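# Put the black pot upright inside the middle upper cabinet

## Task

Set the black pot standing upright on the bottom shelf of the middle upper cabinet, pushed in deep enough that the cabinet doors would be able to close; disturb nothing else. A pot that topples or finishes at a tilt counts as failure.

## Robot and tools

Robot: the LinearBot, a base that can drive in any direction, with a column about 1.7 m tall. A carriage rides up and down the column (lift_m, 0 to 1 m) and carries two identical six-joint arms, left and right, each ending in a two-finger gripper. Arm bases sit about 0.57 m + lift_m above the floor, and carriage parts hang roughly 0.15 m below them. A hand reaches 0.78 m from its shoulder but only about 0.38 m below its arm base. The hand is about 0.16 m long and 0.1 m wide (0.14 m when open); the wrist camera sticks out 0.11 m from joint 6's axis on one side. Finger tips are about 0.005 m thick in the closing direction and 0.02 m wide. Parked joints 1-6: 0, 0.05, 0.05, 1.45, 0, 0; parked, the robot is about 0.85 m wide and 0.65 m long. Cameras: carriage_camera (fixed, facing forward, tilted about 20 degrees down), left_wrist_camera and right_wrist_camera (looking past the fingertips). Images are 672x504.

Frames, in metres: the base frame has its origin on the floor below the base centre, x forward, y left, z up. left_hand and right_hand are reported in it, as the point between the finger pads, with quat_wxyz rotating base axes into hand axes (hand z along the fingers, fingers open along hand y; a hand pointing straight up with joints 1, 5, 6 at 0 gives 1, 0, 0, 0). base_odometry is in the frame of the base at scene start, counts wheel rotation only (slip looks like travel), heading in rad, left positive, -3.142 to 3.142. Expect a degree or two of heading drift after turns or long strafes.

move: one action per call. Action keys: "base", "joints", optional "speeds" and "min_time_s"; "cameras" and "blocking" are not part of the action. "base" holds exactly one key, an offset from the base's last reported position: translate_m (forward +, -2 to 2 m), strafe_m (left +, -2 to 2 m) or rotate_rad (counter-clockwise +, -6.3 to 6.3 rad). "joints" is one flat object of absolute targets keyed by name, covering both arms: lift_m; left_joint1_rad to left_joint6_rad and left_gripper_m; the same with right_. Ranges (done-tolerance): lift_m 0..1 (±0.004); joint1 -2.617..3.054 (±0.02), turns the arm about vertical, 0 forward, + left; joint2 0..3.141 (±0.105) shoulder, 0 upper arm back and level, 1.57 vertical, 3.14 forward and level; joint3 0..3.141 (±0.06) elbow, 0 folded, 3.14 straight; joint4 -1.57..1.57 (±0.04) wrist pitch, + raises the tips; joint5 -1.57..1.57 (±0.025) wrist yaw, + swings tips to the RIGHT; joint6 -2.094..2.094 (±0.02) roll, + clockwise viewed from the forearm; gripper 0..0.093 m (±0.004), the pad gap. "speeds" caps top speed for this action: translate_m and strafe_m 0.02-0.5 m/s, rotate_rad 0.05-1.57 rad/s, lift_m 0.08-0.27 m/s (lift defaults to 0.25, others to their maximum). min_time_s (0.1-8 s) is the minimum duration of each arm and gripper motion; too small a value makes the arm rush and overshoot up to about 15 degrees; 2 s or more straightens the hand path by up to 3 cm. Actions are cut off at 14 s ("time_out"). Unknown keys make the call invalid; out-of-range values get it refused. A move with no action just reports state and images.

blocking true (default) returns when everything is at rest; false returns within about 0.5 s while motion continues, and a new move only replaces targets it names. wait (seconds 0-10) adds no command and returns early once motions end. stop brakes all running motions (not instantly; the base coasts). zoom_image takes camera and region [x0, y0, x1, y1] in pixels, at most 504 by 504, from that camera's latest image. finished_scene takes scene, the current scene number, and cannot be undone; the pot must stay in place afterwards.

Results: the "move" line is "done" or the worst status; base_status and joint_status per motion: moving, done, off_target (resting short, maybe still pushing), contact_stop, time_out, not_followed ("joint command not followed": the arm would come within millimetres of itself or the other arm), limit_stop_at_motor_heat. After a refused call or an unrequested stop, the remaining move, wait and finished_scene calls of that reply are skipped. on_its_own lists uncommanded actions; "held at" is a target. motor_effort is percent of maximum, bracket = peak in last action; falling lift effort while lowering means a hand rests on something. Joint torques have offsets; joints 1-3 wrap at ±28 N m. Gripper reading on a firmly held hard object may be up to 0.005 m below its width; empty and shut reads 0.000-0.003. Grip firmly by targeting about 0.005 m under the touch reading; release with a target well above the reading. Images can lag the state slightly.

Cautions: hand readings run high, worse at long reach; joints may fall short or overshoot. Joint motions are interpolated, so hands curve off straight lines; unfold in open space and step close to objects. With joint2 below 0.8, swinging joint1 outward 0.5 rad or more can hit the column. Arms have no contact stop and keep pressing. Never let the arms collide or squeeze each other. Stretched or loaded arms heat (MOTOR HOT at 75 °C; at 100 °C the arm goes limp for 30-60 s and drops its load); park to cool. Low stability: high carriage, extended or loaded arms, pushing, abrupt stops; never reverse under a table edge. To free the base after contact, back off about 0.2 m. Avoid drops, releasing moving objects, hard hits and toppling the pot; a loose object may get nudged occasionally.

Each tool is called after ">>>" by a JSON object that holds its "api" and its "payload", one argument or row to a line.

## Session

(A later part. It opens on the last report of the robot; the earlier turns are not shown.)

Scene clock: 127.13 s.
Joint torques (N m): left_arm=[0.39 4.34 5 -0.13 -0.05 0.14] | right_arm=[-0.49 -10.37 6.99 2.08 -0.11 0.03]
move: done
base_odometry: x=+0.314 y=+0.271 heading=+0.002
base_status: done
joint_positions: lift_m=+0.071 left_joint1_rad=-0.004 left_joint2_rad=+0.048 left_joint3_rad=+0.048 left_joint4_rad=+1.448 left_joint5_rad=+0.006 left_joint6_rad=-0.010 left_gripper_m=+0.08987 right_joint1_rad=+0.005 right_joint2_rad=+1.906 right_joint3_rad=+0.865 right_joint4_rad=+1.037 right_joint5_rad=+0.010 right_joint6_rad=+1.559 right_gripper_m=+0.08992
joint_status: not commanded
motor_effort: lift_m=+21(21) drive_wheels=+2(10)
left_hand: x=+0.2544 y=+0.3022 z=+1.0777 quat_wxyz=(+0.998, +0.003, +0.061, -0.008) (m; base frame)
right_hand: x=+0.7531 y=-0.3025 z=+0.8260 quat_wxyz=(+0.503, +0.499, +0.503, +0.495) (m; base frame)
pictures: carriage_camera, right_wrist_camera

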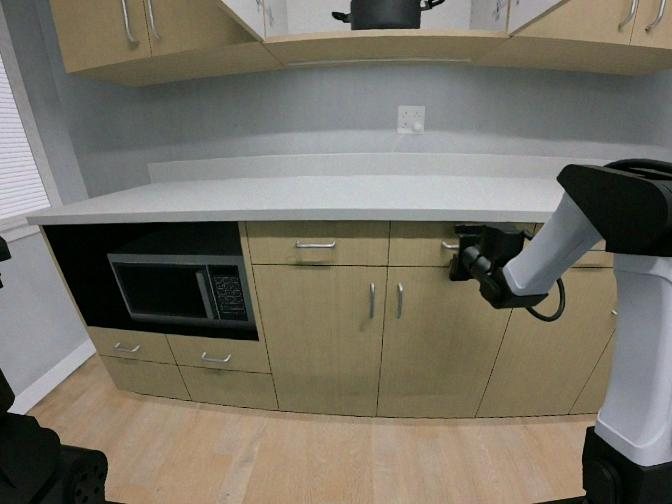

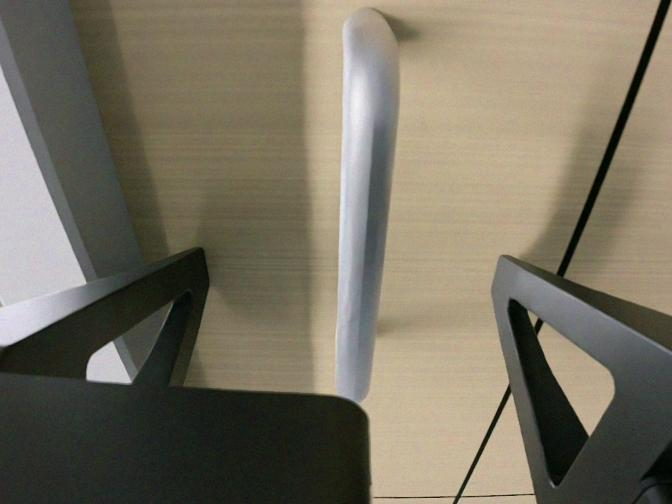

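>>> {"api": "move", "payload": {
  "joints": {"lift_m": 0.066}
}}

>>> {"api": "move", "payload": {
  "joints": {"right_gripper_m": 0.004},
  "min_time_s": 1.5,
  "cameras": ["right_wrist_camera"]
}}

Scene clock: 128.17 s.
Joint torques (N m): left_arm=[0.38 4.34 5.14 -0.14 -0.04 0.16] | right_arm=[-0.5 -10.3 7.06 1.88 -0.11 0.04]
move: done
base_odometry: x=+0.314 y=+0.271 heading=+0.002
base_status: not commanded
joint_positions: lift_m=+0.066 left_joint1_rad=-0.004 left_joint2_rad=+0.048 left_joint3_rad=+0.047 left_joint4_rad=+1.449 left_joint5_rad=+0.006 left_joint6_rad=-0.010 left_gripper_m=+0.08987 right_joint1_rad=+0.005 right_joint2_rad=+1.906 right_joint3_rad=+0.865 right_joint4_rad=+1.053 right_joint5_rad=+0.010 right_joint6_rad=+1.559 right_gripper_m=+0.08992
joint_status: all done
motor_effort: lift_m=+21(21) drive_wheels=+1(5)
left_hand: x=+0.2544 y=+0.3022 z=+1.0726 quat_wxyz=(+0.998, +0.003, +0.061, -0.008) (m; base frame)
right_hand: x=+0.7531 y=-0.3025 z=+0.8248 quat_wxyz=(+0.507, +0.495, +0.499, +0.499) (m; base frame)
pictures: none

Scene clock: 129.97 s.
Joint torques (N m): left_arm=[0.39 4.34 5.11 -0.14 -0.04 0.14] | right_arm=[-0.5 -10.29 6.97 1.98 -0.12 -0.06]
move: done
base_odometry: x=+0.314 y=+0.271 heading=+0.002
base_status: not commanded
joint_positions: lift_m=+0.066 left_joint1_rad=-0.004 left_joint2_rad=+0.048 left_joint3_rad=+0.047 left_joint4_rad=+1.449 left_joint5_rad=+0.006 left_joint6_rad=-0.010 left_gripper_m=+0.08987 right_joint1_rad=+0.005 right_joint2_rad=+1.906 right_joint3_rad=+0.865 right_joint4_rad=+1.047 right_joint5_rad=+0.010 right_joint6_rad=+1.568 right_gripper_m=+0.00720
joint_status: all done
motor_effort: lift_m=+21(21) drive_wheels=+1(2)
left_hand: x=+0.2544 y=+0.3022 z=+1.0726 quat_wxyz=(+0.998, +0.003, +0.061, -0.008) (m; base frame)
right_hand: x=+0.7531 y=-0.3025 z=+0.8234 quat_wxyz=(+0.503, +0.499, +0.498, +0.500) (m; base frame)
pictures: right_wrist_camera

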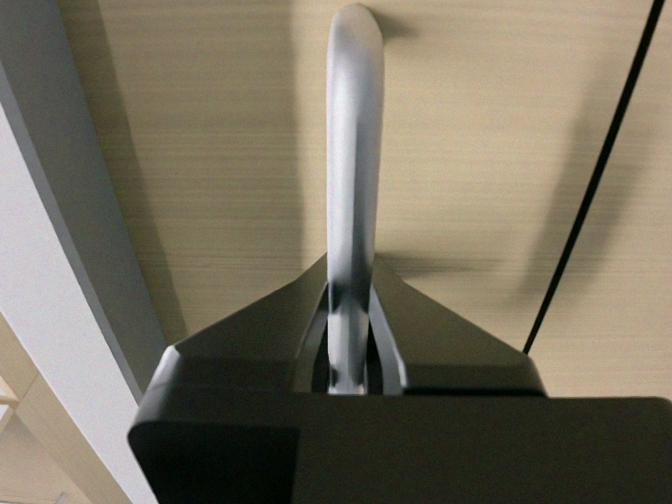

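Now pull slowly with the base.

>>> {"api": "move", "payload": {
  "base": {"translate_m": -0.1},
  "joints": {"right_gripper_m": 0.0},
  "speeds": {"translate_m": 0.05},
  "cameras": ["carriage_camera", "right_wrist_camera"]
}}

Scene clock: 132.93 s.
Joint torques (N m): left_arm=[0.39 4.33 5.01 -0.16 -0.03 0.15] | right_arm=[-0.4 -13.2 4.88 2.16 -0.07 -0.1]
move: done
base_odometry: x=+0.214 y=+0.270 heading=+0.002
base_status: done
joint_positions: lift_m=+0.066 left_joint1_rad=-0.004 left_joint2_rad=+0.048 left_joint3_rad=+0.047 left_joint4_rad=+1.449 left_joint5_rad=+0.006 left_joint6_rad=-0.010 left_gripper_m=+0.08987 right_joint1_rad=+0.005 right_joint2_rad=+1.932 right_joint3_rad=+0.892 right_joint4_rad=+1.030 right_joint5_rad=+0.006 right_joint6_rad=+1.569 right_gripper_m=+0.00027
joint_status: all done
motor_effort: lift_m=+21(21) drive_wheels=-6(18)
left_hand: x=+0.2542 y=+0.3022 z=+1.0726 quat_wxyz=(+0.998, +0.003, +0.061, -0.008) (m; base frame)
right_hand: x=+0.7598 y=-0.3017 z=+0.8175 quat_wxyz=(+0.498, +0.502, +0.503, +0.497) (m; base frame)
pictures: carriage_camera, right_wrist_camera

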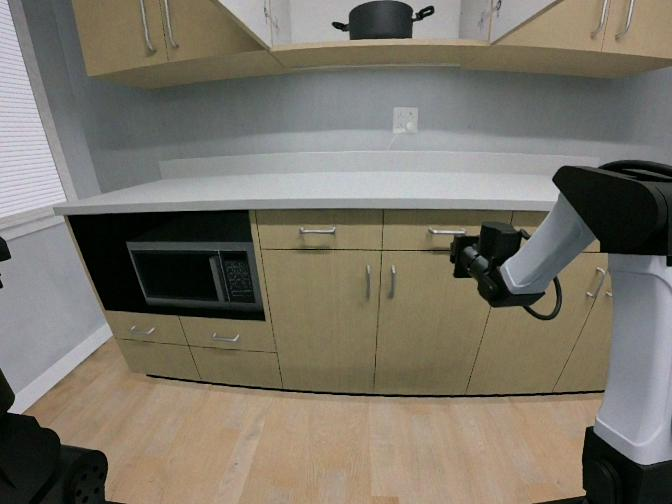

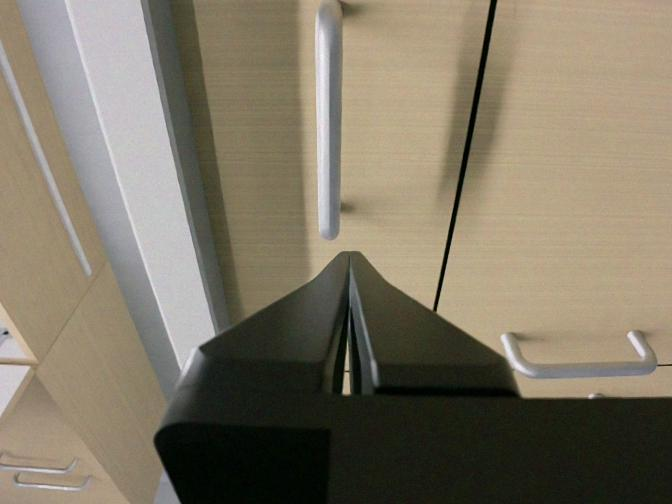

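>>> {"api": "move", "payload": {
  "joints": {"right_gripper_m": 0.08, "lift_m": 0.072, "right_joint2_rad": 1.895, "right_joint3_rad": 0.886, "right_joint4_rad": 1.045}
}}

>>> {"api": "move", "payload": {
  "base": {"translate_m": 0.11},
  "speeds": {"translate_m": 0.08},
  "cameras": ["right_wrist_camera"]
}}

Scene clock: 134.47 s.
Joint torques (N m): left_arm=[0.38 4.31 5.11 -0.15 -0.05 0.14] | right_arm=[-0.47 -12.86 5.14 2.11 -0.06 -0.08]
move: done
base_odometry: x=+0.214 y=+0.270 heading=+0.002
base_status: not commanded
joint_positions: lift_m=+0.072 left_joint1_rad=-0.004 left_joint2_rad=+0.048 left_joint3_rad=+0.047 left_joint4_rad=+1.449 left_joint5_rad=+0.006 left_joint6_rad=-0.010 left_gripper_m=+0.08987 right_joint1_rad=+0.005 right_joint2_rad=+1.922 right_joint3_rad=+0.890 right_joint4_rad=+1.034 right_joint5_rad=+0.006 right_joint6_rad=+1.569 right_gripper_m=+0.07989
joint_status: all done
motor_effort: lift_m=+24(28) drive_wheels=-5(7)
left_hand: x=+0.2542 y=+0.3022 z=+1.0782 quat_wxyz=(+0.998, +0.003, +0.061, -0.008) (m; base frame)
right_hand: x=+0.7587 y=-0.3017 z=+0.8283 quat_wxyz=(+0.501, +0.499, +0.500, +0.500) (m; base frame)
pictures: none

Scene clock: 136.47 s.
Joint torques (N m): left_arm=[0.38 4.38 5.11 -0.17 -0.03 0.14] | right_arm=[-0.49 -9.58 9.78 1.53 -0.11 -0.09]
move: done
base_odometry: x=+0.324 y=+0.271 heading=+0.002
base_status: done
joint_positions: lift_m=+0.072 left_joint1_rad=-0.004 left_joint2_rad=+0.048 left_joint3_rad=+0.047 left_joint4_rad=+1.449 left_joint5_rad=+0.006 left_joint6_rad=-0.010 left_gripper_m=+0.08987 right_joint1_rad=+0.005 right_joint2_rad=+1.896 right_joint3_rad=+0.826 right_joint4_rad=+1.087 right_joint5_rad=+0.006 right_joint6_rad=+1.569 right_gripper_m=+0.07990
joint_status: not commanded
motor_effort: lift_m=+24(24) drive_wheels=+3(9)
left_hand: x=+0.2542 y=+0.3022 z=+1.0782 quat_wxyz=(+0.998, +0.003, +0.061, -0.008) (m; base frame)
right_hand: x=+0.7453 y=-0.3019 z=+0.8281 quat_wxyz=(+0.505, +0.495, +0.496, +0.504) (m; base frame)
pictures: right_wrist_camera

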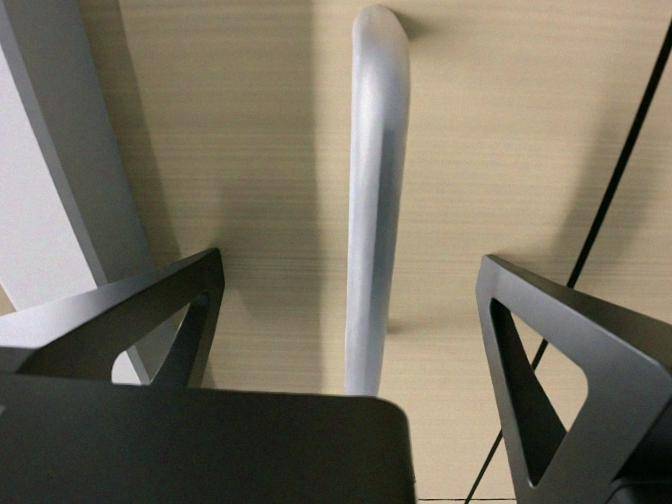

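>>> {"api": "move", "payload": {
  "base": {"translate_m": -0.008},
  "joints": {"right_gripper_m": 0.012},
  "speeds": {"translate_m": 0.05},
  "min_time_s": 1
}}

>>> {"api": "move", "payload": {
  "joints": {"right_gripper_m": 0.0},
  "min_time_s": 0.8
}}

>>> {"api": "move", "payload": {
  "base": {"translate_m": -0.06},
  "speeds": {"translate_m": 0.03},
  "cameras": ["carriage_camera", "right_wrist_camera"]
}}

Scene clock: 138.40 s.
Joint torques (N m): left_arm=[0.36 4.31 5.05 -0.18 -0.05 0.13] | right_arm=[-0.44 -9.88 7.42 2.26 -0.07 -0.07]
move: done
base_odometry: x=+0.316 y=+0.271 heading=+0.003
base_status: done
joint_positions: lift_m=+0.072 left_joint1_rad=-0.004 left_joint2_rad=+0.048 left_joint3_rad=+0.047 left_joint4_rad=+1.450 left_joint5_rad=+0.006 left_joint6_rad=-0.010 left_gripper_m=+0.08987 right_joint1_rad=+0.005 right_joint2_rad=+1.896 right_joint3_rad=+0.859 right_joint4_rad=+1.022 right_joint5_rad=+0.006 right_joint6_rad=+1.569 right_gripper_m=+0.01212
joint_status: all done
motor_effort: lift_m=+24(24) drive_wheels=-1(9)
left_hand: x=+0.2541 y=+0.3022 z=+1.0782 quat_wxyz=(+0.998, +0.003, +0.061, -0.008) (m; base frame)
right_hand: x=+0.7512 y=-0.3018 z=+0.8255 quat_wxyz=(+0.497, +0.504, +0.504, +0.495) (m; base frame)
pictures: none

Scene clock: 139.50 s.
Joint torques (N m): left_arm=[0.4 4.37 5.12 -0.17 -0.03 0.15] | right_arm=[-0.5 -9.89 7.42 2.31 -0.08 -0.1]
move: off_target
base_odometry: x=+0.316 y=+0.271 heading=+0.003
base_status: not commanded
joint_positions: lift_m=+0.072 left_joint1_rad=-0.004 left_joint2_rad=+0.048 left_joint3_rad=+0.047 left_joint4_rad=+1.450 left_joint5_rad=+0.006 left_joint6_rad=-0.010 left_gripper_m=+0.08987 right_joint1_rad=+0.005 right_joint2_rad=+1.896 right_joint3_rad=+0.859 right_joint4_rad=+1.016 right_joint5_rad=+0.006 right_joint6_rad=+1.570 right_gripper_m=+0.00722
joint_status: right_gripper_m off_target (ended at +0.00724, target +0.00000)
motor_effort: lift_m=+24(24) drive_wheels=-1(2)
left_hand: x=+0.2541 y=+0.3022 z=+1.0782 quat_wxyz=(+0.998, +0.003, +0.061, -0.008) (m; base frame)
right_hand: x=+0.7512 y=-0.3018 z=+0.8240 quat_wxyz=(+0.495, +0.505, +0.505, +0.494) (m; base frame)
pictures: none

Scene clock: 142.00 s.
Joint torques (N m): left_arm=[0.38 4.27 5.08 -0.16 -0.03 0.14] | right_arm=[-0.5 -13.31 4.88 2.16 -0.07 -0.11]
move: done
base_odometry: x=+0.256 y=+0.270 heading=+0.002
base_status: done
joint_positions: lift_m=+0.072 left_joint1_rad=-0.004 left_joint2_rad=+0.048 left_joint3_rad=+0.047 left_joint4_rad=+1.450 left_joint5_rad=+0.006 left_joint6_rad=-0.010 left_gripper_m=+0.08987 right_joint1_rad=+0.005 right_joint2_rad=+1.927 right_joint3_rad=+0.893 right_joint4_rad=+1.030 right_joint5_rad=+0.005 right_joint6_rad=+1.570 right_gripper_m=+0.00026
joint_status: not commanded
on_its_own: right_gripper_m moved -0.00696 to your old target +0.00000
motor_effort: lift_m=+24(24) drive_wheels=+1(14)
left_hand: x=+0.2540 y=+0.3022 z=+1.0782 quat_wxyz=(+0.998, +0.003, +0.061, -0.008) (m; base frame)
right_hand: x=+0.7596 y=-0.3017 z=+0.8261 quat_wxyz=(+0.499, +0.501, +0.501, +0.499) (m; base frame)
pictures: carriage_camera, right_wrist_camera

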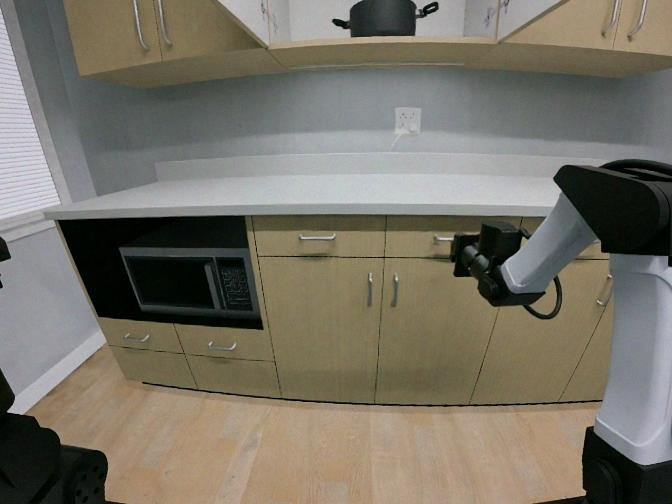

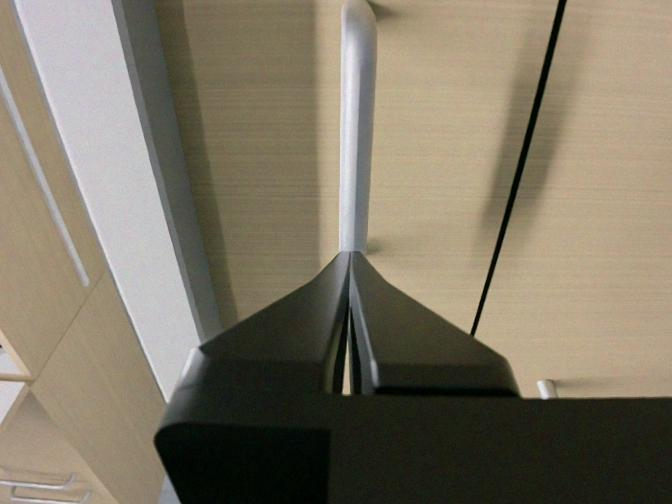

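>>> {"api": "move", "payload": {
  "base": {"translate_m": -0.25},
  "joints": {"lift_m": 0.3},
  "speeds": {"translate_m": 0.15}
}}

>>> {"api": "move", "payload": {
  "joints": {"right_gripper_m": 0.09, "right_joint1_rad": 0, "right_joint2_rad": 0.05, "right_joint3_rad": 0.05, "right_joint4_rad": 1.45, "right_joint5_rad": 0, "right_joint6_rad": 0},
  "min_time_s": 2.5,
  "cameras": ["carriage_camera"]
}}

>>> {"api": "wait", "payload": {
  "seconds": 10
}}

>>> {"api": "wait", "payload": {
  "seconds": 10
}}

>>> {"api": "wait", "payload": {
  "seconds": 10
}}

>>> {"api": "wait", "payload": {
  "seconds": 10
}}

>>> {"api": "wait", "payload": {
  "seconds": 10
}}

>>> {"api": "wait", "payload": {
  "seconds": 10
}}

>>> {"api": "wait", "payload": {
  "seconds": 10
}}

>>> {"api": "wait", "payload": {
  "seconds": 10
}}

>>> {"api": "wait", "payload": {
  "seconds": 10
}}

>>> {"api": "wait", "payload": {
  "seconds": 10
}}

>>> {"api": "wait", "payload": {
  "seconds": 10
}}

>>> {"api": "wait", "payload": {
  "seconds": 10
}}

>>> {"api": "wait", "payload": {
  "seconds": 10
}}

>>> {"api": "wait", "payload": {
  "seconds": 10
}}

>>> {"api": "wait", "payload": {
  "seconds": 10
}}

>>> {"api": "wait", "payload": {
  "seconds": 10
}}

>>> {"api": "wait", "payload": {
  "seconds": 10
}}

>>> {"api": "wait", "payload": {
  "seconds": 10
}}

>>> {"api": "wait", "payload": {
  "seconds": 10
}}

>>> {"api": "wait", "payload": {
  "seconds": 10,
  "cameras": ["carriage_camera"]
}}

Scene clock: 146.07 s.
Joint torques (N m): left_arm=[0.38 4.38 5.11 -0.17 -0.04 0.14] | right_arm=[-0.47 -11.96 5.27 2.04 -0.05 -0.08]
move: done
base_odometry: x=+0.006 y=+0.270 heading=+0.002
base_status: done
joint_positions: lift_m=+0.300 left_joint1_rad=-0.004 left_joint2_rad=+0.048 left_joint3_rad=+0.047 left_joint4_rad=+1.450 left_joint5_rad=+0.006 left_joint6_rad=-0.010 left_gripper_m=+0.08987 right_joint1_rad=+0.005 right_joint2_rad=+1.914 right_joint3_rad=+0.888 right_joint4_rad=+1.040 right_joint5_rad=+0.005 right_joint6_rad=+1.570 right_gripper_m=+0.00026
joint_status: all done
motor_effort: lift_m=+23(28) drive_wheels=-2(14)
left_hand: x=+0.2540 y=+0.3022 z=+1.3063 quat_wxyz=(+0.998, +0.003, +0.061, -0.008) (m; base frame)
right_hand: x=+0.7577 y=-0.3017 z=+1.0611 quat_wxyz=(+0.504, +0.497, +0.497, +0.503) (m; base frame)
pictures: none

Scene clock: 148.97 s.
Joint torques (N m): left_arm=[0.43 4.38 5.04 -0.18 -0.03 0.15] | right_arm=[-0.58 3.81 4.29 -0.14 -0.11 -0.16]
move: done
base_odometry: x=+0.006 y=+0.270 heading=+0.002
base_status: not commanded
joint_positions: lift_m=+0.300 left_joint1_rad=-0.004 left_joint2_rad=+0.048 left_joint3_rad=+0.047 left_joint4_rad=+1.450 left_joint5_rad=+0.006 left_joint6_rad=-0.010 left_gripper_m=+0.08987 right_joint1_rad=+0.005 right_joint2_rad=+0.055 right_joint3_rad=+0.058 right_joint4_rad=+1.440 right_joint5_rad=+0.005 right_joint6_rad=+0.014 right_gripper_m=+0.08990
joint_status: all done
motor_effort: lift_m=+23(23) drive_wheels=-2(3)
left_hand: x=+0.2540 y=+0.3022 z=+1.3063 quat_wxyz=(+0.998, +0.003, +0.061, -0.008) (m; base frame)
right_hand: x=+0.2553 y=-0.3042 z=+1.3089 quat_wxyz=(+0.998, +0.003, +0.064, +0.010) (m; base frame)
pictures: carriage_camera

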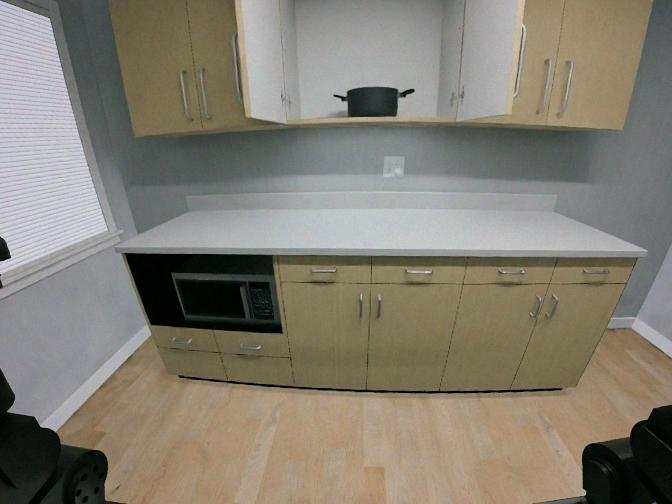

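Scene clock: 158.97 s.
Joint torques (N m): left_arm=[0.39 4.37 5.07 -0.19 -0.02 0.14] | right_arm=[-0.61 3.69 4.3 -0.13 -0.1 -0.12]
base_odometry: x=+0.006 y=+0.270 heading=+0.002
base_status: not commanded
joint_positions: lift_m=+0.300 left_joint1_rad=-0.004 left_joint2_rad=+0.048 left_joint3_rad=+0.047 left_joint4_rad=+1.450 left_joint5_rad=+0.006 left_joint6_rad=-0.010 left_gripper_m=+0.08987 right_joint1_rad=+0.005 right_joint2_rad=+0.055 right_joint3_rad=+0.058 right_joint4_rad=+1.440 right_joint5_rad=+0.005 right_joint6_rad=+0.013 right_gripper_m=+0.08990
joint_status: all done
motor_effort: lift_m=+23(23) drive_wheels=-2(3)
left_hand: x=+0.2540 y=+0.3022 z=+1.3063 quat_wxyz=(+0.998, +0.003, +0.061, -0.008) (m; base frame)
right_hand: x=+0.2553 y=-0.3042 z=+1.3089 quat_wxyz=(+0.998, +0.003, +0.064, +0.009) (m; base frame)
wait: 10.00 s; at rest by 0.27 s
pictures: none

Scene clock: 168.97 s.
Joint torques (N m): left_arm=[0.42 4.38 5.11 -0.17 -0.04 0.14] | right_arm=[-0.54 3.84 4.31 -0.16 -0.08 -0.16]
base_odometry: x=+0.006 y=+0.270 heading=+0.002
base_status: not commanded
joint_positions: lift_m=+0.300 left_joint1_rad=-0.004 left_joint2_rad=+0.048 left_joint3_rad=+0.047 left_joint4_rad=+1.450 left_joint5_rad=+0.006 left_joint6_rad=-0.010 left_gripper_m=+0.08987 right_joint1_rad=+0.005 right_joint2_rad=+0.055 right_joint3_rad=+0.058 right_joint4_rad=+1.440 right_joint5_rad=+0.005 right_joint6_rad=+0.013 right_gripper_m=+0.08990
joint_status: all done
motor_effort: lift_m=+23(23) drive_wheels=-2(3)
left_hand: x=+0.2540 y=+0.3022 z=+1.3063 quat_wxyz=(+0.998, +0.003, +0.061, -0.008) (m; base frame)
right_hand: x=+0.2553 y=-0.3042 z=+1.3089 quat_wxyz=(+0.998, +0.003, +0.064, +0.009) (m; base frame)
wait: 10.00 s; at rest by 0.27 s
pictures: none

Scene clock: 178.97 s.
Joint torques (N m): left_arm=[0.39 4.41 5.12 -0.17 -0.03 0.16] | right_arm=[-0.49 3.66 4.36 -0.14 -0.11 -0.15]
base_odometry: x=+0.006 y=+0.270 heading=+0.002
base_status: not commanded
joint_positions: lift_m=+0.300 left_joint1_rad=-0.004 left_joint2_rad=+0.048 left_joint3_rad=+0.047 left_joint4_rad=+1.450 left_joint5_rad=+0.006 left_joint6_rad=-0.010 left_gripper_m=+0.08987 right_joint1_rad=+0.005 right_joint2_rad=+0.055 right_joint3_rad=+0.058 right_joint4_rad=+1.440 right_joint5_rad=+0.005 right_joint6_rad=+0.013 right_gripper_m=+0.08990
joint_status: all done
motor_effort: lift_m=+23(23) drive_wheels=-2(3)
left_hand: x=+0.2540 y=+0.3022 z=+1.3063 quat_wxyz=(+0.998, +0.003, +0.061, -0.008) (m; base frame)
right_hand: x=+0.2553 y=-0.3042 z=+1.3089 quat_wxyz=(+0.998, +0.003, +0.064, +0.009) (m; base frame)
wait: 10.00 s; at rest by 0.27 s
pictures: none

Scene clock: 188.97 s.
Joint torques (N m): left_arm=[0.42 4.34 5.11 -0.16 -0.04 0.14] | right_arm=[-0.53 3.77 4.3 -0.14 -0.09 -0.16]
base_odometry: x=+0.006 y=+0.270 heading=+0.002
base_status: not commanded
joint_positions: lift_m=+0.300 left_joint1_rad=-0.004 left_joint2_rad=+0.048 left_joint3_rad=+0.047 left_joint4_rad=+1.450 left_joint5_rad=+0.006 left_joint6_rad=-0.010 left_gripper_m=+0.08987 right_joint1_rad=+0.005 right_joint2_rad=+0.055 right_joint3_rad=+0.058 right_joint4_rad=+1.440 right_joint5_rad=+0.005 right_joint6_rad=+0.013 right_gripper_m=+0.08990
joint_status: all done
motor_effort: lift_m=+23(23) drive_wheels=-3(3)
left_hand: x=+0.2540 y=+0.3022 z=+1.3063 quat_wxyz=(+0.998, +0.003, +0.061, -0.008) (m; base frame)
right_hand: x=+0.2553 y=-0.3042 z=+1.3089 quat_wxyz=(+0.998, +0.003, +0.064, +0.009) (m; base frame)
wait: 10.00 s; at rest by 0.27 s
pictures: none

Scene clock: 198.97 s.
Joint torques (N m): left_arm=[0.39 4.36 5.14 -0.17 -0.02 0.14] | right_arm=[-0.54 3.78 4.3 -0.11 -0.12 -0.18]
base_odometry: x=+0.006 y=+0.270 heading=+0.002
base_status: not commanded
joint_positions: lift_m=+0.300 left_joint1_rad=-0.004 left_joint2_rad=+0.048 left_joint3_rad=+0.047 left_joint4_rad=+1.450 left_joint5_rad=+0.006 left_joint6_rad=-0.010 left_gripper_m=+0.08987 right_joint1_rad=+0.005 right_joint2_rad=+0.055 right_joint3_rad=+0.058 right_joint4_rad=+1.440 right_joint5_rad=+0.005 right_joint6_rad=+0.013 right_gripper_m=+0.08990
joint_status: all done
motor_effort: lift_m=+23(23) drive_wheels=-2(3)
left_hand: x=+0.2540 y=+0.3022 z=+1.3063 quat_wxyz=(+0.998, +0.003, +0.061, -0.008) (m; base frame)
right_hand: x=+0.2553 y=-0.3042 z=+1.3089 quat_wxyz=(+0.998, +0.003, +0.064, +0.009) (m; base frame)
wait: 10.00 s; at rest by 0.27 s
pictures: none

Scene clock: 208.97 s.
Joint torques (N m): left_arm=[0.39 4.42 5.14 -0.19 -0.04 0.16] | right_arm=[-0.46 3.75 4.38 -0.11 -0.09 -0.12]
base_odometry: x=+0.006 y=+0.270 heading=+0.002
base_status: not commanded
joint_positions: lift_m=+0.300 left_joint1_rad=-0.004 left_joint2_rad=+0.048 left_joint3_rad=+0.047 left_joint4_rad=+1.450 left_joint5_rad=+0.006 left_joint6_rad=-0.010 left_gripper_m=+0.08987 right_joint1_rad=+0.005 right_joint2_rad=+0.055 right_joint3_rad=+0.058 right_joint4_rad=+1.440 right_joint5_rad=+0.005 right_joint6_rad=+0.013 right_gripper_m=+0.08990
joint_status: all done
motor_effort: lift_m=+23(23) drive_wheels=-2(3)
left_hand: x=+0.2540 y=+0.3022 z=+1.3063 quat_wxyz=(+0.998, +0.003, +0.061, -0.008) (m; base frame)
right_hand: x=+0.2553 y=-0.3042 z=+1.3089 quat_wxyz=(+0.998, +0.003, +0.064, +0.009) (m; base frame)
wait: 10.00 s; at rest by 0.27 s
pictures: none

Scene clock: 218.97 s.
Joint torques (N m): left_arm=[0.36 4.33 5.08 -0.19 -0.04 0.14] | right_arm=[-0.51 3.74 4.27 -0.13 -0.08 -0.15]
base_odometry: x=+0.006 y=+0.270 heading=+0.002
base_status: not commanded
joint_positions: lift_m=+0.300 left_joint1_rad=-0.004 left_joint2_rad=+0.048 left_joint3_rad=+0.047 left_joint4_rad=+1.450 left_joint5_rad=+0.006 left_joint6_rad=-0.010 left_gripper_m=+0.08987 right_joint1_rad=+0.005 right_joint2_rad=+0.055 right_joint3_rad=+0.058 right_joint4_rad=+1.440 right_joint5_rad=+0.005 right_joint6_rad=+0.013 right_gripper_m=+0.08990
joint_status: all done
motor_effort: lift_m=+23(23) drive_wheels=-2(3)
left_hand: x=+0.2540 y=+0.3022 z=+1.3063 quat_wxyz=(+0.998, +0.003, +0.061, -0.008) (m; base frame)
right_hand: x=+0.2553 y=-0.3042 z=+1.3089 quat_wxyz=(+0.998, +0.003, +0.064, +0.009) (m; base frame)
wait: 10.00 s; at rest by 0.27 s
pictures: none

Scene clock: 228.97 s.
Joint torques (N m): left_arm=[0.4 4.34 5.09 -0.18 -0.03 0.16] | right_arm=[-0.53 3.82 4.27 -0.13 -0.09 -0.15]
base_odometry: x=+0.006 y=+0.270 heading=+0.002
base_status: not commanded
joint_positions: lift_m=+0.300 left_joint1_rad=-0.004 left_joint2_rad=+0.048 left_joint3_rad=+0.047 left_joint4_rad=+1.450 left_joint5_rad=+0.006 left_joint6_rad=-0.010 left_gripper_m=+0.08987 right_joint1_rad=+0.005 right_joint2_rad=+0.055 right_joint3_rad=+0.058 right_joint4_rad=+1.440 right_joint5_rad=+0.005 right_joint6_rad=+0.013 right_gripper_m=+0.08990
joint_status: all done
motor_effort: lift_m=+23(23) drive_wheels=-2(3)
left_hand: x=+0.2540 y=+0.3022 z=+1.3063 quat_wxyz=(+0.998, +0.003, +0.061, -0.008) (m; base frame)
right_hand: x=+0.2553 y=-0.3042 z=+1.3089 quat_wxyz=(+0.998, +0.003, +0.064, +0.009) (m; base frame)
wait: 10.00 s; at rest by 0.27 s
pictures: none

Scene clock: 238.97 s.
Joint torques (N m): left_arm=[0.4 4.33 5.04 -0.17 -0.04 0.14] | right_arm=[-0.51 3.73 4.34 -0.13 -0.06 -0.14]
base_odometry: x=+0.006 y=+0.270 heading=+0.002
base_status: not commanded
joint_positions: lift_m=+0.300 left_joint1_rad=-0.004 left_joint2_rad=+0.048 left_joint3_rad=+0.047 left_joint4_rad=+1.450 left_joint5_rad=+0.006 left_joint6_rad=-0.010 left_gripper_m=+0.08987 right_joint1_rad=+0.005 right_joint2_rad=+0.055 right_joint3_rad=+0.058 right_joint4_rad=+1.440 right_joint5_rad=+0.005 right_joint6_rad=+0.013 right_gripper_m=+0.08990
joint_status: all done
motor_effort: lift_m=+23(23) drive_wheels=-3(3)
left_hand: x=+0.2540 y=+0.3022 z=+1.3063 quat_wxyz=(+0.998, +0.003, +0.061, -0.008) (m; base frame)
right_hand: x=+0.2553 y=-0.3042 z=+1.3089 quat_wxyz=(+0.998, +0.003, +0.064, +0.009) (m; base frame)
wait: 10.00 s; at rest by 0.27 s
pictures: none

Scene clock: 248.97 s.
Joint torques (N m): left_arm=[0.4 4.36 5.03 -0.18 -0.03 0.14] | right_arm=[-0.51 3.79 4.25 -0.12 -0.1 -0.14]
base_odometry: x=+0.006 y=+0.270 heading=+0.002
base_status: not commanded
joint_positions: lift_m=+0.300 left_joint1_rad=-0.004 left_joint2_rad=+0.048 left_joint3_rad=+0.047 left_joint4_rad=+1.450 left_joint5_rad=+0.006 left_joint6_rad=-0.010 left_gripper_m=+0.08987 right_joint1_rad=+0.005 right_joint2_rad=+0.055 right_joint3_rad=+0.058 right_joint4_rad=+1.440 right_joint5_rad=+0.005 right_joint6_rad=+0.013 right_gripper_m=+0.08990
joint_status: all done
motor_effort: lift_m=+23(23) drive_wheels=-2(3)
left_hand: x=+0.2540 y=+0.3022 z=+1.3063 quat_wxyz=(+0.998, +0.003, +0.061, -0.008) (m; base frame)
right_hand: x=+0.2553 y=-0.3042 z=+1.3089 quat_wxyz=(+0.998, +0.003, +0.064, +0.009) (m; base frame)
wait: 10.00 s; at rest by 0.27 s
pictures: none

Scene clock: 258.97 s.
Joint torques (N m): left_arm=[0.4 4.34 5.09 -0.18 -0.02 0.13] | right_arm=[-0.54 3.74 4.29 -0.13 -0.09 -0.15]
base_odometry: x=+0.006 y=+0.270 heading=+0.002
base_status: not commanded
joint_positions: lift_m=+0.300 left_joint1_rad=-0.004 left_joint2_rad=+0.048 left_joint3_rad=+0.047 left_joint4_rad=+1.450 left_joint5_rad=+0.006 left_joint6_rad=-0.010 left_gripper_m=+0.08987 right_joint1_rad=+0.005 right_joint2_rad=+0.055 right_joint3_rad=+0.058 right_joint4_rad=+1.440 right_joint5_rad=+0.005 right_joint6_rad=+0.013 right_gripper_m=+0.08990
joint_status: all done
motor_effort: lift_m=+23(23) drive_wheels=-3(3)
left_hand: x=+0.2540 y=+0.3022 z=+1.3063 quat_wxyz=(+0.998, +0.003, +0.061, -0.008) (m; base frame)
right_hand: x=+0.2553 y=-0.3042 z=+1.3089 quat_wxyz=(+0.998, +0.003, +0.064, +0.009) (m; base frame)
wait: 10.00 s; at rest by 0.27 s
pictures: none

Scene clock: 268.97 s.
Joint torques (N m): left_arm=[0.4 4.33 5.04 -0.17 -0.04 0.13] | right_arm=[-0.55 3.71 4.31 -0.14 -0.07 -0.15]
base_odometry: x=+0.006 y=+0.270 heading=+0.002
base_status: not commanded
joint_positions: lift_m=+0.300 left_joint1_rad=-0.004 left_joint2_rad=+0.048 left_joint3_rad=+0.047 left_joint4_rad=+1.450 left_joint5_rad=+0.006 left_joint6_rad=-0.010 left_gripper_m=+0.08987 right_joint1_rad=+0.005 right_joint2_rad=+0.055 right_joint3_rad=+0.058 right_joint4_rad=+1.440 right_joint5_rad=+0.005 right_joint6_rad=+0.013 right_gripper_m=+0.08990
joint_status: all done
motor_effort: lift_m=+23(23) drive_wheels=-1(3)
left_hand: x=+0.2540 y=+0.3022 z=+1.3063 quat_wxyz=(+0.998, +0.003, +0.061, -0.008) (m; base frame)
right_hand: x=+0.2553 y=-0.3042 z=+1.3089 quat_wxyz=(+0.998, +0.003, +0.064, +0.009) (m; base frame)
wait: 10.00 s; at rest by 0.27 s
pictures: none

Scene clock: 278.97 s.
Joint torques (N m): left_arm=[0.42 4.33 5.12 -0.17 -0.02 0.15] | right_arm=[-0.54 3.77 4.33 -0.13 -0.07 -0.14]
base_odometry: x=+0.006 y=+0.270 heading=+0.002
base_status: not commanded
joint_positions: lift_m=+0.300 left_joint1_rad=-0.004 left_joint2_rad=+0.048 left_joint3_rad=+0.047 left_joint4_rad=+1.450 left_joint5_rad=+0.006 left_joint6_rad=-0.010 left_gripper_m=+0.08987 right_joint1_rad=+0.005 right_joint2_rad=+0.055 right_joint3_rad=+0.058 right_joint4_rad=+1.440 right_joint5_rad=+0.005 right_joint6_rad=+0.013 right_gripper_m=+0.08990
joint_status: all done
motor_effort: lift_m=+23(23) drive_wheels=-2(3)
left_hand: x=+0.2540 y=+0.3022 z=+1.3063 quat_wxyz=(+0.998, +0.003, +0.061, -0.008) (m; base frame)
right_hand: x=+0.2553 y=-0.3042 z=+1.3089 quat_wxyz=(+0.998, +0.003, +0.064, +0.009) (m; base frame)
wait: 10.00 s; at rest by 0.27 s
pictures: none

Scene clock: 288.97 s.
Joint torques (N m): left_arm=[0.36 4.34 5.09 -0.18 -0.04 0.15] | right_arm=[-0.54 3.77 4.29 -0.15 -0.09 -0.15]
base_odometry: x=+0.006 y=+0.270 heading=+0.002
base_status: not commanded
joint_positions: lift_m=+0.300 left_joint1_rad=-0.004 left_joint2_rad=+0.048 left_joint3_rad=+0.047 left_joint4_rad=+1.450 left_joint5_rad=+0.006 left_joint6_rad=-0.010 left_gripper_m=+0.08987 right_joint1_rad=+0.005 right_joint2_rad=+0.055 right_joint3_rad=+0.058 right_joint4_rad=+1.440 right_joint5_rad=+0.005 right_joint6_rad=+0.013 right_gripper_m=+0.08990
joint_status: all done
motor_effort: lift_m=+23(23) drive_wheels=-2(3)
left_hand: x=+0.2540 y=+0.3022 z=+1.3063 quat_wxyz=(+0.998, +0.003, +0.061, -0.008) (m; base frame)
right_hand: x=+0.2553 y=-0.3042 z=+1.3089 quat_wxyz=(+0.998, +0.003, +0.064, +0.009) (m; base frame)
wait: 10.00 s; at rest by 0.27 s
pictures: none

Scene clock: 298.97 s.
Joint torques (N m): left_arm=[0.36 4.36 5.07 -0.18 -0.02 0.15] | right_arm=[-0.55 3.75 4.37 -0.13 -0.09 -0.16]
base_odometry: x=+0.006 y=+0.270 heading=+0.002
base_status: not commanded
joint_positions: lift_m=+0.300 left_joint1_rad=-0.004 left_joint2_rad=+0.048 left_joint3_rad=+0.047 left_joint4_rad=+1.450 left_joint5_rad=+0.006 left_joint6_rad=-0.010 left_gripper_m=+0.08987 right_joint1_rad=+0.005 right_joint2_rad=+0.055 right_joint3_rad=+0.058 right_joint4_rad=+1.440 right_joint5_rad=+0.005 right_joint6_rad=+0.013 right_gripper_m=+0.08990
joint_status: all done
motor_effort: lift_m=+23(23) drive_wheels=-3(3)
left_hand: x=+0.2540 y=+0.3022 z=+1.3063 quat_wxyz=(+0.998, +0.003, +0.061, -0.008) (m; base frame)
right_hand: x=+0.2553 y=-0.3042 z=+1.3089 quat_wxyz=(+0.998, +0.003, +0.064, +0.009) (m; base frame)
wait: 10.00 s; at rest by 0.27 s
pictures: none

Scene clock: 308.97 s.
Joint torques (N m): left_arm=[0.46 4.36 5.08 -0.17 -0.03 0.15] | right_arm=[-0.51 3.81 4.31 -0.12 -0.09 -0.15]
base_odometry: x=+0.006 y=+0.270 heading=+0.002
base_status: not commanded
joint_positions: lift_m=+0.300 left_joint1_rad=-0.004 left_joint2_rad=+0.048 left_joint3_rad=+0.047 left_joint4_rad=+1.450 left_joint5_rad=+0.006 left_joint6_rad=-0.010 left_gripper_m=+0.08987 right_joint1_rad=+0.005 right_joint2_rad=+0.055 right_joint3_rad=+0.058 right_joint4_rad=+1.440 right_joint5_rad=+0.005 right_joint6_rad=+0.013 right_gripper_m=+0.08990
joint_status: all done
motor_effort: lift_m=+23(23) drive_wheels=-2(3)
left_hand: x=+0.2540 y=+0.3022 z=+1.3063 quat_wxyz=(+0.998, +0.003, +0.061, -0.008) (m; base frame)
right_hand: x=+0.2553 y=-0.3042 z=+1.3089 quat_wxyz=(+0.998, +0.003, +0.064, +0.009) (m; base frame)
wait: 10.00 s; at rest by 0.27 s
pictures: none

Scene clock: 318.97 s.
Joint torques (N m): left_arm=[0.32 4.27 5.07 -0.17 -0.05 0.14] | right_arm=[-0.51 3.82 4.31 -0.12 -0.09 -0.16]
base_odometry: x=+0.006 y=+0.270 heading=+0.002
base_status: not commanded
joint_positions: lift_m=+0.300 left_joint1_rad=-0.004 left_joint2_rad=+0.048 left_joint3_rad=+0.047 left_joint4_rad=+1.450 left_joint5_rad=+0.006 left_joint6_rad=-0.010 left_gripper_m=+0.08987 right_joint1_rad=+0.005 right_joint2_rad=+0.055 right_joint3_rad=+0.058 right_joint4_rad=+1.440 right_joint5_rad=+0.005 right_joint6_rad=+0.013 right_gripper_m=+0.08990
joint_status: all done
motor_effort: lift_m=+23(23) drive_wheels=-2(3)
left_hand: x=+0.2540 y=+0.3022 z=+1.3063 quat_wxyz=(+0.998, +0.003, +0.061, -0.008) (m; base frame)
right_hand: x=+0.2553 y=-0.3042 z=+1.3089 quat_wxyz=(+0.998, +0.003, +0.064, +0.009) (m; base frame)
wait: 10.00 s; at rest by 0.27 s
pictures: none

Scene clock: 328.97 s.
Joint torques (N m): left_arm=[0.39 4.33 5.09 -0.18 -0.03 0.16] | right_arm=[-0.5 3.74 4.26 -0.14 -0.08 -0.16]
base_odometry: x=+0.006 y=+0.270 heading=+0.002
base_status: not commanded
joint_positions: lift_m=+0.300 left_joint1_rad=-0.004 left_joint2_rad=+0.048 left_joint3_rad=+0.047 left_joint4_rad=+1.450 left_joint5_rad=+0.006 left_joint6_rad=-0.010 left_gripper_m=+0.08987 right_joint1_rad=+0.005 right_joint2_rad=+0.055 right_joint3_rad=+0.058 right_joint4_rad=+1.440 right_joint5_rad=+0.005 right_joint6_rad=+0.013 right_gripper_m=+0.08990
joint_status: all done
motor_effort: lift_m=+23(23) drive_wheels=-3(3)
left_hand: x=+0.2540 y=+0.3022 z=+1.3063 quat_wxyz=(+0.998, +0.003, +0.061, -0.008) (m; base frame)
right_hand: x=+0.2553 y=-0.3042 z=+1.3089 quat_wxyz=(+0.998, +0.003, +0.064, +0.009) (m; base frame)
wait: 10.00 s; at rest by 0.27 s
pictures: none

Scene clock: 338.97 s.
Joint torques (N m): left_arm=[0.38 4.34 5.08 -0.16 -0.04 0.15] | right_arm=[-0.59 3.82 4.34 -0.12 -0.07 -0.18]
base_odometry: x=+0.006 y=+0.270 heading=+0.002
base_status: not commanded
joint_positions: lift_m=+0.300 left_joint1_rad=-0.004 left_joint2_rad=+0.048 left_joint3_rad=+0.047 left_joint4_rad=+1.450 left_joint5_rad=+0.006 left_joint6_rad=-0.010 left_gripper_m=+0.08987 right_joint1_rad=+0.005 right_joint2_rad=+0.055 right_joint3_rad=+0.058 right_joint4_rad=+1.440 right_joint5_rad=+0.005 right_joint6_rad=+0.013 right_gripper_m=+0.08990
joint_status: all done
motor_effort: lift_m=+23(23) drive_wheels=-3(3)
left_hand: x=+0.2540 y=+0.3022 z=+1.3063 quat_wxyz=(+0.998, +0.003, +0.061, -0.008) (m; base frame)
right_hand: x=+0.2553 y=-0.3042 z=+1.3089 quat_wxyz=(+0.998, +0.003, +0.064, +0.009) (m; base frame)
wait: 10.00 s; at rest by 0.27 s
pictures: none

Scene clock: 348.97 s.
Joint torques (N m): left_arm=[0.35 4.36 5.15 -0.18 -0.03 0.14] | right_arm=[-0.49 3.78 4.4 -0.12 -0.09 -0.15]
base_odometry: x=+0.006 y=+0.270 heading=+0.002
base_status: not commanded
joint_positions: lift_m=+0.300 left_joint1_rad=-0.004 left_joint2_rad=+0.048 left_joint3_rad=+0.047 left_joint4_rad=+1.450 left_joint5_rad=+0.006 left_joint6_rad=-0.010 left_gripper_m=+0.08987 right_joint1_rad=+0.005 right_joint2_rad=+0.055 right_joint3_rad=+0.058 right_joint4_rad=+1.440 right_joint5_rad=+0.005 right_joint6_rad=+0.013 right_gripper_m=+0.08990
joint_status: all done
motor_effort: lift_m=+23(23) drive_wheels=-2(3)
left_hand: x=+0.2540 y=+0.3022 z=+1.3063 quat_wxyz=(+0.998, +0.003, +0.061, -0.008) (m; base frame)
right_hand: x=+0.2553 y=-0.3042 z=+1.3089 quat_wxyz=(+0.998, +0.003, +0.064, +0.009) (m; base frame)
wait: 10.00 s; at rest by 0.27 s
pictures: carriage_camera

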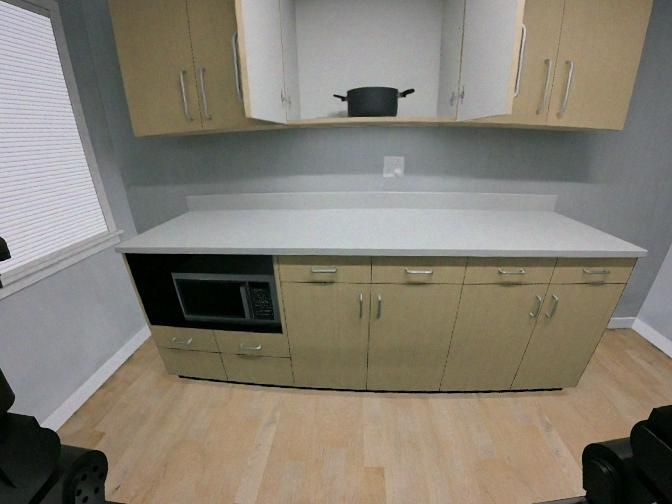

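>>> {"api": "finished_scene", "payload": {
  "scene": 1
}}

The scene is finished: the task was done.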